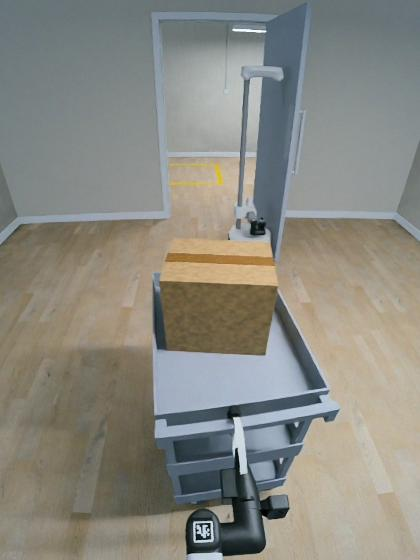

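Request:
{"name": "move", "arguments": {
  "blocking": false,
  "r1": {"base":{"translate_m":0.05,"strafe_m":0.26},"contact_limits":{"translate_m":0.6},"pace":"slow"},
  "r2": {"base":{"translate_m":1.0,"strafe_m":0.1},"pace":"default","contact_limits":{"strafe_m":0.6}}
}}

Request:
{"name": "wait", "arguments": {
  "seconds": 2.5
}}

Request:
{"name": "wait", "arguments": {
  "seconds": 2,
  "cameras": ["r2_head_camera","r1_head_right_camera"]
}}

Scene clock: 139.37 s.
earlier move: r1 done
move: r1 moving; r2 moving
r1.base_odometry: x=-2.160 y=-0.274 heading=-2.423
r1.turned_by_wheels: +0.000
r1.turned_by_imu: +0.000
r1.base_tilt: forward=-1.6 right=+1.3
r1.lidar_m: 1.49 2.99 0.25 - 0.25 0.25 0.61 1.17 1.16 2.69 2.78 1.55
r1.base_status: translate_m moving; strafe_m moving
r1.joint_positions: lift_m=+0.124 arm_m=+0.000 wrist_yaw_rad=+3.196 wrist_pitch_rad=+0.002 wrist_roll_rad=+0.000 gripper_m=+0.056
r1.joint_status: not commanded
r1.measured_speeds: translate_m=+0.010 strafe_m=+0.050 rotate_rad=-0.002 lift_m=+0.000 arm_m=+0.000 wrist_yaw_rad=+0.000 wrist_pitch_rad=+0.000 wrist_roll_rad=+0.000
r1.motor_effort: lift_m=+19(19) arm_m=+4(4) wheel_0=-11(11) wheel_1=+12(12) wheel_2=-3(4)
r1.servo_current: wrist_yaw_rad=52(65) wrist_pitch_rad=39(46) wrist_roll_rad=52(59) gripper_m=39(46)
r1.contact_limits: translate_m 0.6
r1.hand_pose: x=-0.1219 y=+0.0715 z=+0.3019 quat_wxyz=(-0.027, -0.001, +0.000, +1.000) (m; r1's base frame)
r1.wrist_depth_mm: - 135 - - 404 231 175 / - 120 143 - 413 234 176 / - 123 178 - 379 252 177 / 111 135 213 - 421 237 178 / 216 1983 - - 387 238 179 / 1008 1205 193 1182 188 237 179 / 759 750 759 154 384 211 179
r2.base_odometry: x=-0.956 y=-0.494 heading=-2.893
r2.turned_by_wheels: +0.000
r2.turned_by_imu: +0.000
r2.base_tilt: forward=-0.7 right=+0.1
r2.lidar_m: 0.40 3.09 2.27 2.14 2.26 2.47 2.36 2.46 2.70 2.57 2.69 0.50
r2.base_status: translate_m moving; strafe_m moving
r2.joint_positions: lift_m=+0.692 arm_m=+0.050 wrist_yaw_rad=-0.005 wrist_pitch_rad=+0.005 wrist_roll_rad=+1.570 gripper_m=-0.037
r2.joint_status: not commanded
r2.measured_speeds: translate_m=+0.122 strafe_m=+0.012 rotate_rad=+0.001 lift_m=+0.000 arm_m=+0.000 wrist_yaw_rad=+0.000 wrist_pitch_rad=+0.000 wrist_roll_rad=+0.000
r2.motor_effort: lift_m=+20(20) arm_m=+4(4) wheel_0=+4(10) wheel_1=+9(10) wheel_2=-20(20)
r2.servo_current: wrist_yaw_rad=46(52) wrist_pitch_rad=46(52) wrist_roll_rad=52(59) gripper_m=98(104)
r2.contact_limits: strafe_m 0.6
r2.hand_pose: x=+0.5088 y=-0.0888 z=+0.8686 quat_wxyz=(+0.707, +0.707, +0.000, -0.003) (m; r2's base frame)
r2.wrist_depth_mm: - - - 186 249 1618 1182 / - - - 182 245 1661 - / - - - 178 241 798 - / - 445 442 233 235 831 - / - 449 452 171 230 820 - / - 455 183 168 177 150 - / - - 462 - 223 - -
pictures: none

Scene clock: 141.33 s.
earlier move: r1 contact_stop; r2 moving
r1.base_odometry: x=-2.109 y=-0.368 heading=-2.396
r1.turned_by_wheels: +0.028
r1.turned_by_imu: +0.023
r1.base_tilt: forward=-1.6 right=+1.3
r1.lidar_m: 1.37 2.80 0.25 - 0.25 0.25 0.51 1.26 1.24 2.77 2.90 1.01
r1.base_status: translate_m contact_stop (by the wheels' count: +0.026 of +0.050); strafe_m contact_stop (by the wheels' count: +0.117 of +0.260)
r1.joint_positions: lift_m=+0.124 arm_m=+0.000 wrist_yaw_rad=+3.196 wrist_pitch_rad=+0.002 wrist_roll_rad=+0.000 gripper_m=+0.056
r1.joint_status: not commanded
r1.measured_speeds: all 0
r1.on_its_own: the wheels are slack since a contact_stop
r1.motor_effort: lift_m=+19(19) arm_m=+4(5) wheel_0=-1(26) wheel_1=+0(33) wheel_2=+0(7)
r1.servo_current: wrist_yaw_rad=52(72) wrist_pitch_rad=46(52) wrist_roll_rad=46(72) gripper_m=52(52)
r1.contact_limits: translate_m 0.6
r1.hand_pose: x=-0.1218 y=+0.0716 z=+0.3019 quat_wxyz=(-0.027, -0.001, +0.000, +1.000) (m; r1's base frame)
r1.wrist_depth_mm: - 134 139 - 368 228 176 / - 118 134 - 373 230 179 / - 121 153 - 379 244 179 / 110 135 193 - 384 232 180 / 211 - - - 384 234 181 / 230 1205 194 1182 191 235 181 / 229 750 759 143 353 211 180
r2.base_odometry: x=-1.455 y=-0.675 heading=-2.893
r2.turned_by_wheels: +0.001
r2.turned_by_imu: +0.003
r2.base_tilt: forward=-0.7 right=+0.1
r2.lidar_m: 0.42 2.99 2.19 2.11 2.17 3.02 2.90 3.01 2.73 2.63 2.74 0.49
r2.base_status: translate_m moving; strafe_m moving
r2.joint_positions: lift_m=+0.692 arm_m=+0.050 wrist_yaw_rad=+0.000 wrist_pitch_rad=+0.005 wrist_roll_rad=+1.570 gripper_m=-0.037
r2.joint_status: not commanded
r2.measured_speeds: translate_m=+0.298 strafe_m=+0.029 rotate_rad=-0.004 lift_m=+0.000 arm_m=+0.000 wrist_yaw_rad=+0.002 wrist_pitch_rad=+0.000 wrist_roll_rad=+0.000
r2.motor_effort: lift_m=+20(20) arm_m=+4(4) wheel_0=+9(14) wheel_1=+8(12) wheel_2=-9(20)
r2.servo_current: wrist_yaw_rad=39(59) wrist_pitch_rad=46(52) wrist_roll_rad=39(59) gripper_m=91(104)
r2.contact_limits: strafe_m 0.6
r2.hand_pose: x=+0.5092 y=-0.0875 z=+0.8686 quat_wxyz=(+0.707, +0.707, +0.002, -0.002) (m; r2's base frame)
r2.wrist_depth_mm: - - 1661 179 242 1537 1138 / - - - 177 239 1537 - / - - 436 175 236 809 - / - 442 442 232 233 831 - / - 452 452 171 231 842 - / - 462 185 168 178 - - / - - 469 - 226 149 -
wait: 1.97 of 2.5 s (r1 has come to rest)
pictures: none

not run: a stop that you did not command came earlier in this reply.

Request:
{"name": "move", "arguments": {
  "blocking": false,
  "r1": {"base":{"strafe_m":0.005},"contact_limits":{"strafe_m":0.9},"pace":"slow"},
  "cameras": ["r2_head_camera","r1_head_right_camera","r1_head_left_camera"]
}}

Scene clock: 145.40 s.
earlier move: r2 done
move: r1 moving
r1.base_odometry: x=-2.106 y=-0.371 heading=-2.395
r1.turned_by_wheels: +0.000
r1.turned_by_imu: +0.000
r1.base_tilt: forward=-1.6 right=+1.3
r1.lidar_m: 4.96 2.80 0.25 - 0.25 0.25 0.49 1.27 1.24 2.79 0.70 0.67
r1.base_status: strafe_m moving
r1.joint_positions: lift_m=+0.124 arm_m=+0.000 wrist_yaw_rad=+3.196 wrist_pitch_rad=+0.002 wrist_roll_rad=+0.000 gripper_m=+0.056
r1.joint_status: not commanded
r1.measured_speeds: all 0
r1.motor_effort: lift_m=+19(19) arm_m=+4(4) wheel_0=-7(12) wheel_1=+11(12) wheel_2=+1(1)
r1.servo_current: wrist_yaw_rad=46(65) wrist_pitch_rad=39(46) wrist_roll_rad=52(65) gripper_m=39(52)
r1.contact_limits: strafe_m 0.9
r1.hand_pose: x=-0.1218 y=+0.0716 z=+0.3019 quat_wxyz=(-0.027, -0.001, +0.000, +1.000) (m; r1's base frame)
r1.wrist_depth_mm: - 134 140 - 366 240 177 / - 117 134 - 370 229 178 / - 121 153 - 377 245 180 / 110 135 193 - 377 232 180 / 212 - - - 379 233 181 / 231 1205 195 1160 191 233 181 / 228 759 750 143 353 209 181
r2.base_odometry: x=-1.871 y=-0.827 heading=-2.892
r2.turned_by_wheels: +0.000
r2.turned_by_imu: +0.003
r2.base_tilt: forward=-0.7 right=+0.0
r2.lidar_m: 0.41 2.59 2.17 2.07 2.15 2.98 3.39 3.45 2.80 2.67 2.81 0.50
r2.base_status: done
r2.joint_positions: lift_m=+0.692 arm_m=+0.050 wrist_yaw_rad=+0.002 wrist_pitch_rad=+0.005 wrist_roll_rad=+1.570 gripper_m=-0.037
r2.joint_status: not commanded
r2.measured_speeds: all 0
r2.motor_effort: lift_m=+20(20) arm_m=+4(4) wheel_0=+5(6) wheel_1=+5(5) wheel_2=-1(1)
r2.servo_current: wrist_yaw_rad=46(52) wrist_pitch_rad=52(52) wrist_roll_rad=52(52) gripper_m=98(98)
r2.contact_limits: strafe_m 0.6
r2.hand_pose: x=+0.5094 y=-0.0870 z=+0.8686 quat_wxyz=(+0.707, +0.707, +0.002, -0.001) (m; r2's base frame)
r2.wrist_depth_mm: - - - 181 244 1205 1160 / - - - 178 241 1366 - / - - 436 177 238 809 - / - 442 442 232 234 842 - / - 455 452 172 231 842 - / - 459 185 169 179 - - / - - 466 - 226 148 -
pictures: r1_head_left_camera, r1_head_right_camera, r2_head_camera
Images, in order (width x height): r1_head_left_camera 420x672, r1_head_right_camera 420x672, r2_head_camera 420x560.

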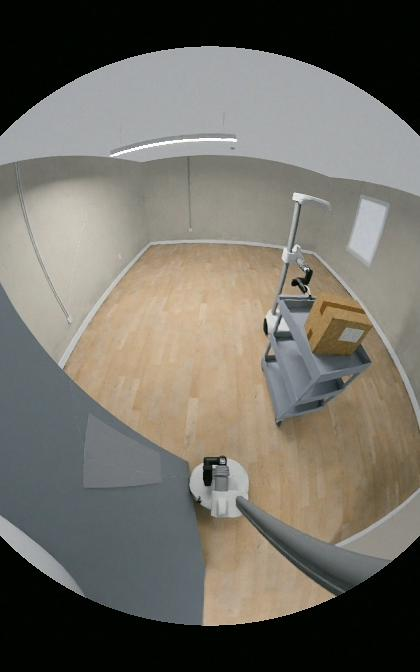

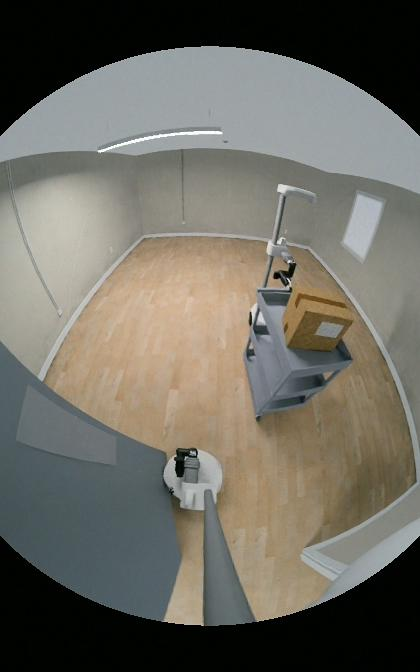

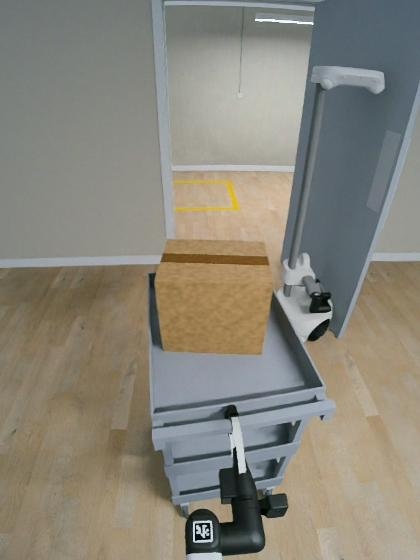

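Request:
{"name": "move", "arguments": {
  "blocking": false,
  "r2": {"base":{"translate_m":1.3},"pace":"default","contact_limits":{"translate_m":0.6}}
}}

Request:
{"name": "wait", "arguments": {
  "seconds": 1
}}

Request:
{"name": "wait", "arguments": {
  "seconds": 5,
  "cameras": ["r2_head_camera","r2_head_right_camera","r1_head_right_camera"]
}}

Scene clock: 158.40 s.
earlier move: r1 done
move: r2 moving
r1.base_odometry: x=-2.106 y=-0.371 heading=-2.395
r1.turned_by_wheels: +0.000
r1.turned_by_imu: +0.000
r1.base_tilt: forward=-1.6 right=+1.3
r1.lidar_m: 4.96 2.81 0.25 - 0.25 0.25 0.46 1.29 1.26 2.78 0.67 0.67
r1.base_status: done
r1.joint_positions: lift_m=+0.124 arm_m=+0.000 wrist_yaw_rad=+3.196 wrist_pitch_rad=+0.002 wrist_roll_rad=+0.000 gripper_m=+0.056
r1.joint_status: not commanded
r1.measured_speeds: all 0
r1.motor_effort: lift_m=+19(19) arm_m=+4(4) wheel_0=-8(8) wheel_1=+10(10) wheel_2=+0(0)
r1.servo_current: wrist_yaw_rad=52(65) wrist_pitch_rad=33(46) wrist_roll_rad=65(65) gripper_m=46(46)
r1.contact_limits: strafe_m 0.9
r1.hand_pose: x=-0.1218 y=+0.0716 z=+0.3019 quat_wxyz=(-0.027, -0.001, +0.000, +1.000) (m; r1's base frame)
r1.wrist_depth_mm: - 134 140 - 368 239 176 / - 117 134 - 373 229 179 / - 121 153 - 377 243 180 / 110 135 193 - 379 233 181 / 211 - - - 382 233 180 / 230 1182 193 1205 191 234 180 / 229 750 750 143 353 208 181
r2.base_odometry: x=-1.902 y=-0.835 heading=-2.892
r2.turned_by_wheels: +0.000
r2.turned_by_imu: +0.001
r2.base_tilt: forward=-0.7 right=+0.0
r2.lidar_m: 0.41 2.56 2.13 2.04 2.17 2.96 3.41 3.48 2.80 2.68 2.80 0.49
r2.base_status: translate_m moving
r2.joint_positions: lift_m=+0.692 arm_m=+0.050 wrist_yaw_rad=+0.002 wrist_pitch_rad=+0.005 wrist_roll_rad=+1.570 gripper_m=-0.037
r2.joint_status: not commanded
r2.measured_speeds: translate_m=+0.122 strafe_m=+0.000 rotate_rad=+0.002 lift_m=+0.000 arm_m=+0.000 wrist_yaw_rad=+0.000 wrist_pitch_rad=+0.000 wrist_roll_rad=+0.000
r2.motor_effort: lift_m=+20(20) arm_m=+4(5) wheel_0=+9(12) wheel_1=+9(11) wheel_2=-14(17)
r2.servo_current: wrist_yaw_rad=46(52) wrist_pitch_rad=46(52) wrist_roll_rad=52(59) gripper_m=98(98)
r2.contact_limits: translate_m 0.6
r2.hand_pose: x=+0.5094 y=-0.0870 z=+0.8686 quat_wxyz=(+0.707, +0.707, +0.002, -0.001) (m; r2's base frame)
r2.wrist_depth_mm: - - - 181 245 1182 1138 / - - - 179 242 1281 - / - - 436 177 237 809 - / - 442 442 233 235 854 - / - 449 449 171 231 809 - / - 459 184 168 176 759 - / - - 462 - 224 149 -
pictures: none

Scene clock: 159.40 s.
earlier move: r2 moving
r1.base_odometry: x=-2.106 y=-0.371 heading=-2.395
r1.turned_by_wheels: +0.000
r1.turned_by_imu: +0.000
r1.base_tilt: forward=-1.6 right=+1.3
r1.lidar_m: 4.94 2.83 0.25 - 0.25 0.25 0.46 1.30 1.23 2.78 0.53 0.61
r1.base_status: done
r1.joint_positions: lift_m=+0.124 arm_m=+0.000 wrist_yaw_rad=+3.196 wrist_pitch_rad=+0.002 wrist_roll_rad=+0.000 gripper_m=+0.056
r1.joint_status: not commanded
r1.measured_speeds: all 0
r1.motor_effort: lift_m=+19(19) arm_m=+4(4) wheel_0=-8(8) wheel_1=+10(10) wheel_2=+0(0)
r1.servo_current: wrist_yaw_rad=46(72) wrist_pitch_rad=39(52) wrist_roll_rad=46(65) gripper_m=33(52)
r1.contact_limits: strafe_m 0.9
r1.hand_pose: x=-0.1218 y=+0.0716 z=+0.3019 quat_wxyz=(-0.027, -0.001, +0.000, +1.000) (m; r1's base frame)
r1.wrist_depth_mm: - 134 140 - 364 239 176 / - 117 134 - 373 229 178 / - 121 153 - 375 243 179 / 110 135 193 - 377 232 180 / 212 - - - 377 232 181 / 230 1205 193 1160 190 233 180 / 229 759 759 143 349 209 181
r2.base_odometry: x=-2.134 y=-0.894 heading=-2.892
r2.turned_by_wheels: +0.000
r2.turned_by_imu: +0.001
r2.base_tilt: forward=-0.7 right=+0.1
r2.lidar_m: 0.41 2.33 2.14 2.07 2.15 2.90 3.68 3.77 2.83 2.67 2.80 0.49
r2.base_status: translate_m moving
r2.joint_positions: lift_m=+0.692 arm_m=+0.050 wrist_yaw_rad=+0.002 wrist_pitch_rad=+0.005 wrist_roll_rad=+1.570 gripper_m=-0.037
r2.joint_status: not commanded
r2.measured_speeds: translate_m=+0.298 strafe_m=-0.001 rotate_rad=+0.006 lift_m=+0.000 arm_m=+0.000 wrist_yaw_rad=+0.000 wrist_pitch_rad=+0.000 wrist_roll_rad=+0.000
r2.motor_effort: lift_m=+20(20) arm_m=+4(5) wheel_0=+7(16) wheel_1=+7(11) wheel_2=-9(17)
r2.servo_current: wrist_yaw_rad=33(52) wrist_pitch_rad=46(52) wrist_roll_rad=52(59) gripper_m=91(98)
r2.contact_limits: translate_m 0.6
r2.hand_pose: x=+0.5094 y=-0.0870 z=+0.8686 quat_wxyz=(+0.707, +0.707, +0.002, -0.001) (m; r2's base frame)
r2.wrist_depth_mm: - 1118 1138 189 254 1138 960 / - - - 185 248 1756 517 / - - - 180 243 788 - / - 445 445 234 236 820 - / - 445 449 175 233 831 - / - 452 185 169 178 759 - / - 137 455 - 224 - -
wait: 1.00 s; no rest
pictures: none

Scene clock: 163.73 s.
earlier move: r2 done
r1.base_odometry: x=-2.106 y=-0.371 heading=-2.395
r1.turned_by_wheels: +0.000
r1.turned_by_imu: +0.000
r1.base_tilt: forward=-1.5 right=+1.3
r1.lidar_m: 4.96 2.83 0.25 - 0.25 0.25 0.47 0.75 0.43 0.55 0.56 3.93
r1.base_status: done
r1.joint_positions: lift_m=+0.124 arm_m=+0.000 wrist_yaw_rad=+3.196 wrist_pitch_rad=+0.002 wrist_roll_rad=+0.000 gripper_m=+0.056
r1.joint_status: not commanded
r1.measured_speeds: all 0
r1.motor_effort: lift_m=+19(19) arm_m=+4(4) wheel_0=-8(8) wheel_1=+10(10) wheel_2=+0(0)
r1.servo_current: wrist_yaw_rad=65(72) wrist_pitch_rad=46(52) wrist_roll_rad=39(78) gripper_m=39(52)
r1.contact_limits: strafe_m 0.9
r1.hand_pose: x=-0.1218 y=+0.0716 z=+0.3019 quat_wxyz=(-0.027, -0.001, +0.000, +1.000) (m; r1's base frame)
r1.wrist_depth_mm: - 134 139 - 364 238 177 / - 117 134 - 373 229 178 / - 121 153 - 370 243 180 / 110 135 193 - 377 233 180 / 212 - - - 382 233 181 / 230 1182 194 1182 190 233 181 / 229 750 750 143 351 209 180
r2.base_odometry: x=-3.131 y=-1.148 heading=-2.892
r2.turned_by_wheels: +0.000
r2.turned_by_imu: +0.004
r2.base_tilt: forward=-0.7 right=+0.1
r2.lidar_m: 0.40 0.55 1.72 2.03 2.13 2.98 - 3.80 2.78 0.66 0.58 0.51
r2.base_status: done
r2.joint_positions: lift_m=+0.692 arm_m=+0.050 wrist_yaw_rad=+0.002 wrist_pitch_rad=+0.005 wrist_roll_rad=+1.570 gripper_m=-0.037
r2.joint_status: not commanded
r2.measured_speeds: all 0
r2.motor_effort: lift_m=+20(20) arm_m=+4(5) wheel_0=+4(16) wheel_1=+3(11) wheel_2=-2(17)
r2.servo_current: wrist_yaw_rad=52(59) wrist_pitch_rad=46(52) wrist_roll_rad=46(72) gripper_m=91(98)
r2.contact_limits: translate_m 0.6
r2.hand_pose: x=+0.5094 y=-0.0870 z=+0.8686 quat_wxyz=(+0.707, +0.707, +0.002, -0.001) (m; r2's base frame)
r2.wrist_depth_mm: - - - 219 293 1366 1042 / - - - 207 276 1618 492 / - - - 195 258 1808 - / - - 452 185 247 809 - / - 449 445 178 236 831 - / - 439 184 168 178 - - / - 136 436 - 218 - -
wait: 4.33 of 5 s (r2 has come to rest)
pictures: r1_head_right_camera, r2_head_camera, r2_head_right_camera
Images, in order (width x height): r1_head_right_camera 420x672, r2_head_camera 420x560, r2_head_right_camera 420x672.

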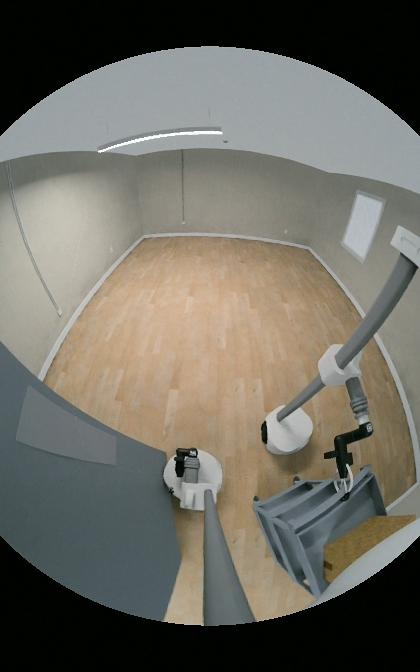

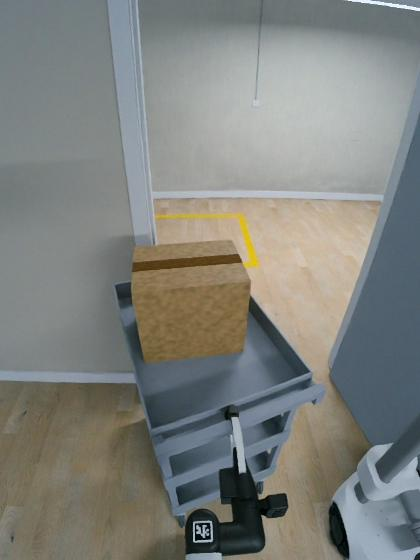

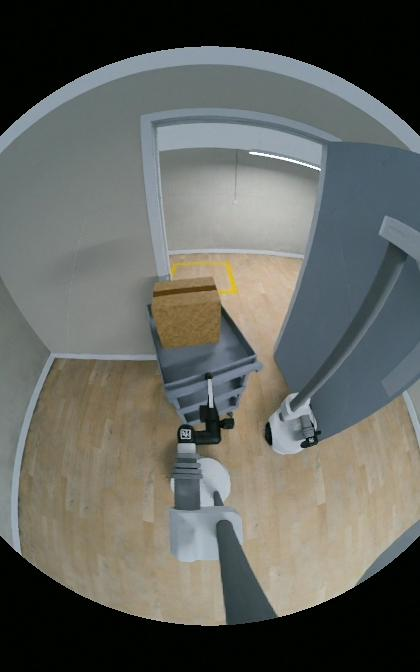

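Request:
{"name": "move", "arguments": {
  "blocking": false,
  "r2": {"base":{"translate_m":-0.15,"strafe_m":0.2},"pace":"default","contact_limits":{"translate_m":0.6}}
}}

Request:
{"name": "wait", "arguments": {
  "seconds": 3,
  "cameras": ["r2_head_camera"]
}}

Scene clock: 177.10 s.
move: r2 moving
r1: as last shown
r1.base_tilt: forward=-1.6 right=+1.3
r1.lidar_m: 4.94 2.81 0.25 - 0.25 0.25 0.48 0.77 0.43 0.51 0.60 3.92
r1.servo_current: wrist_yaw_rad=39(59) wrist_pitch_rad=46(46) wrist_roll_rad=46(72) gripper_m=39(46)
r1.contact_limits: strafe_m 0.9
r1.wrist_depth_mm: - 134 140 - 366 239 177 / - 117 134 - 370 229 179 / - 121 153 - 375 244 181 / 110 135 194 - 377 231 180 / 211 - - - 377 233 181 / 229 1205 193 1229 191 233 181 / 229 750 750 143 349 208 181
r2.base_odometry: x=-3.106 y=-1.168 heading=-2.892
r2.turned_by_wheels: +0.000
r2.turned_by_imu: +0.000
r2.base_tilt: forward=-0.7 right=+0.1
r2.lidar_m: 0.39 1.28 1.77 2.03 2.09 2.94 - 3.83 2.82 0.72 0.63 0.50
r2.base_status: translate_m moving; strafe_m moving
r2.joint_positions: lift_m=+0.692 arm_m=+0.050 wrist_yaw_rad=-0.002 wrist_pitch_rad=+0.005 wrist_roll_rad=+1.570 gripper_m=-0.037
r2.joint_status: not commanded
r2.measured_speeds: translate_m=-0.073 strafe_m=+0.098 rotate_rad=+0.000 lift_m=+0.000 arm_m=+0.000 wrist_yaw_rad=-0.024 wrist_pitch_rad=+0.000 wrist_roll_rad=+0.000
r2.motor_effort: lift_m=+20(20) arm_m=+4(4) wheel_0=-14(17) wheel_1=+7(8) wheel_2=+9(13)
r2.servo_current: wrist_yaw_rad=52(52) wrist_pitch_rad=46(52) wrist_roll_rad=39(52) gripper_m=98(98)
r2.contact_limits: translate_m 0.6
r2.hand_pose: x=+0.5091 y=-0.0879 z=+0.8686 quat_wxyz=(+0.707, +0.707, +0.001, -0.002) (m; r2's base frame)
r2.wrist_depth_mm: - - - 220 296 1366 399 / - - - 208 276 1661 500 / - - - 195 259 1808 - / - - 452 185 248 809 - / - 445 449 178 236 831 - / - 436 184 167 178 148 - / - 136 433 - 217 - -
pictures: none

Scene clock: 178.90 s.
earlier move: r2 done
r1.base_odometry: x=-2.106 y=-0.371 heading=-2.395
r1.turned_by_wheels: +0.000
r1.turned_by_imu: +0.000
r1.base_tilt: forward=-1.6 right=+1.3
r1.lidar_m: 4.95 2.81 0.25 - 0.25 0.25 0.47 0.85 0.59 0.56 0.79 3.94
r1.base_status: not commanded
r1.joint_positions: lift_m=+0.124 arm_m=+0.000 wrist_yaw_rad=+3.196 wrist_pitch_rad=+0.002 wrist_roll_rad=+0.000 gripper_m=+0.056
r1.joint_status: not commanded
r1.measured_speeds: all 0
r1.motor_effort: lift_m=+19(19) arm_m=+4(4) wheel_0=-8(8) wheel_1=+10(10) wheel_2=+0(0)
r1.servo_current: wrist_yaw_rad=39(72) wrist_pitch_rad=46(46) wrist_roll_rad=52(72) gripper_m=39(46)
r1.contact_limits: strafe_m 0.9
r1.hand_pose: x=-0.1218 y=+0.0716 z=+0.3019 quat_wxyz=(-0.027, -0.001, +0.000, +1.000) (m; r1's base frame)
r1.wrist_depth_mm: - 134 140 - 364 237 177 / - 117 134 - 368 229 179 / - 121 153 - 373 244 179 / 110 135 194 - 377 232 180 / 212 - - - 382 233 181 / 231 1182 193 1182 191 233 181 / 229 759 741 143 351 209 181
r2.base_odometry: x=-2.936 y=-1.305 heading=-2.891
r2.turned_by_wheels: +0.001
r2.turned_by_imu: +0.001
r2.base_tilt: forward=-0.6 right=+0.1
r2.lidar_m: 0.45 1.41 1.90 1.84 1.96 2.68 - 4.11 3.00 2.89 0.83 0.47
r2.base_status: done
r2.joint_positions: lift_m=+0.692 arm_m=+0.050 wrist_yaw_rad=+0.005 wrist_pitch_rad=+0.005 wrist_roll_rad=+1.570 gripper_m=-0.037
r2.joint_status: not commanded
r2.measured_speeds: all 0
r2.motor_effort: lift_m=+20(20) arm_m=-3(4) wheel_0=-2(19) wheel_1=+4(8) wheel_2=+8(15)
r2.servo_current: wrist_yaw_rad=52(59) wrist_pitch_rad=39(52) wrist_roll_rad=46(59) gripper_m=91(98)
r2.contact_limits: translate_m 0.6
r2.hand_pose: x=+0.5097 y=-0.0860 z=+0.8686 quat_wxyz=(+0.707, +0.707, +0.004, +0.000) (m; r2's base frame)
r2.wrist_depth_mm: - - - 162 221 1576 - / - - - 163 224 798 - / - 427 424 165 226 820 - / - 445 442 166 226 831 - / - 462 462 167 229 - - / - 477 185 169 179 - - / - - - - 233 - 484
wait: 1.80 of 3 s (r2 has come to rest)
pictures: r2_head_camera
Images, in order (width x height): r2_head_camera 420x560.

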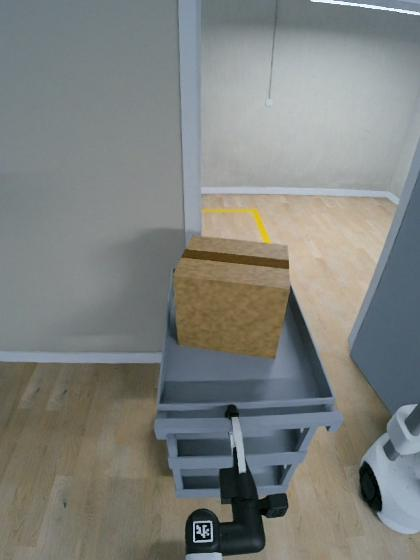

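Request:
{"name": "move", "arguments": {
  "blocking": false,
  "r2": {"base":{"translate_m":-0.5,"strafe_m":0.14},"pace":"default","contact_limits":{"translate_m":0.6}}
}}

Request:
{"name": "wait", "arguments": {
  "seconds": 3.5,
  "cameras": ["r2_head_camera"]
}}

Scene clock: 189.83 s.
move: r2 moving
r1: as last shown
r1.lidar_m: 4.95 2.81 0.25 - 0.25 0.25 0.48 1.29 0.59 0.54 0.81 3.95
r1.servo_current: wrist_yaw_rad=59(59) wrist_pitch_rad=46(46) wrist_roll_rad=59(65) gripper_m=33(46)
r1.contact_limits: strafe_m 0.9
r1.wrist_depth_mm: - 134 140 - 366 238 177 / - 117 134 - 373 229 178 / - 121 153 - 377 243 180 / 110 135 193 - 377 232 180 / 213 - - - 379 233 181 / 229 1182 193 1182 191 234 181 / 229 741 759 143 351 209 181
r2.base_odometry: x=-2.904 y=-1.306 heading=-2.891
r2.turned_by_wheels: +0.000
r2.turned_by_imu: +0.001
r2.base_tilt: forward=-0.6 right=+0.1
r2.lidar_m: 0.44 1.43 1.93 1.86 1.93 2.65 - 4.07 3.01 2.88 0.83 0.47
r2.base_status: translate_m moving; strafe_m moving
r2.joint_positions: lift_m=+0.692 arm_m=+0.050 wrist_yaw_rad=+0.005 wrist_pitch_rad=+0.005 wrist_roll_rad=+1.570 gripper_m=-0.037
r2.joint_status: not commanded
r2.measured_speeds: translate_m=-0.121 strafe_m=+0.034 rotate_rad=-0.002 lift_m=+0.000 arm_m=+0.000 wrist_yaw_rad=+0.000 wrist_pitch_rad=+0.000 wrist_roll_rad=+0.000
r2.motor_effort: lift_m=+20(20) arm_m=-4(4) wheel_0=-5(13) wheel_1=-8(8) wheel_2=+20(20)
r2.servo_current: wrist_yaw_rad=52(59) wrist_pitch_rad=46(46) wrist_roll_rad=52(59) gripper_m=98(98)
r2.contact_limits: translate_m 0.6
r2.hand_pose: x=+0.5097 y=-0.0859 z=+0.8686 quat_wxyz=(+0.707, +0.707, +0.004, +0.000) (m; r2's base frame)
r2.wrist_depth_mm: - - - 160 219 1576 - / - - - 161 221 759 - / - 424 424 164 224 809 - / - 445 442 166 225 831 - / - 466 466 167 229 - - / - 480 183 169 179 - - / - - - - 234 - 469
pictures: none

Scene clock: 192.50 s.
earlier move: r2 done
r1.base_odometry: x=-2.106 y=-0.371 heading=-2.395
r1.turned_by_wheels: +0.000
r1.turned_by_imu: +0.000
r1.base_tilt: forward=-1.6 right=+1.3
r1.lidar_m: 4.94 2.81 0.25 - 0.25 0.25 0.50 1.28 1.24 0.51 0.58 1.24
r1.base_status: not commanded
r1.joint_positions: lift_m=+0.124 arm_m=+0.000 wrist_yaw_rad=+3.196 wrist_pitch_rad=+0.002 wrist_roll_rad=+0.000 gripper_m=+0.056
r1.joint_status: not commanded
r1.measured_speeds: all 0
r1.motor_effort: lift_m=+19(19) arm_m=+4(4) wheel_0=-7(8) wheel_1=+10(10) wheel_2=+0(0)
r1.servo_current: wrist_yaw_rad=52(78) wrist_pitch_rad=46(52) wrist_roll_rad=46(65) gripper_m=39(46)
r1.contact_limits: strafe_m 0.9
r1.hand_pose: x=-0.1218 y=+0.0716 z=+0.3019 quat_wxyz=(-0.027, -0.001, +0.000, +1.000) (m; r1's base frame)
r1.wrist_depth_mm: - 134 140 - 366 239 177 / - 117 134 - 373 229 179 / - 121 153 - 375 243 179 / 110 135 193 - 377 232 180 / 212 - - - 377 233 181 / 230 1229 193 1205 191 233 181 / 229 750 750 143 353 208 181
r2.base_odometry: x=-2.417 y=-1.317 heading=-2.891
r2.turned_by_wheels: +0.000
r2.turned_by_imu: +0.001
r2.base_tilt: forward=-0.7 right=+0.1
r2.lidar_m: 0.47 1.90 1.79 1.72 1.81 2.45 4.09 4.17 3.12 3.03 1.24 0.42
r2.base_status: done
r2.joint_positions: lift_m=+0.692 arm_m=+0.050 wrist_yaw_rad=+0.005 wrist_pitch_rad=+0.005 wrist_roll_rad=+1.570 gripper_m=-0.037
r2.joint_status: not commanded
r2.measured_speeds: all 0
r2.motor_effort: lift_m=+20(20) arm_m=-3(4) wheel_0=-1(13) wheel_1=-3(9) wheel_2=+4(21)
r2.servo_current: wrist_yaw_rad=46(65) wrist_pitch_rad=46(52) wrist_roll_rad=46(59) gripper_m=91(104)
r2.contact_limits: translate_m 0.6
r2.hand_pose: x=+0.5097 y=-0.0859 z=+0.8686 quat_wxyz=(+0.707, +0.707, +0.004, +0.000) (m; r2's base frame)
r2.wrist_depth_mm: 1576 359 364 124 179 - - / - 379 382 129 188 - - / - 427 418 136 198 - - / - 455 462 146 210 - - / - - 496 154 222 1618 - / - - 181 165 178 1499 484 / - - - - - 1397 1182
wait: 2.67 of 3.5 s (r2 has come to rest)
pictures: r2_head_camera
Images, in order (width x height): r2_head_camera 420x560.

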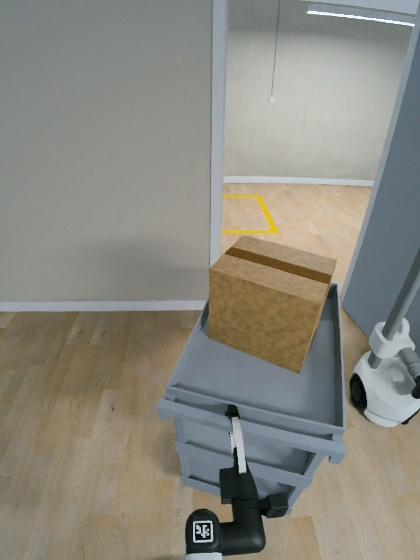

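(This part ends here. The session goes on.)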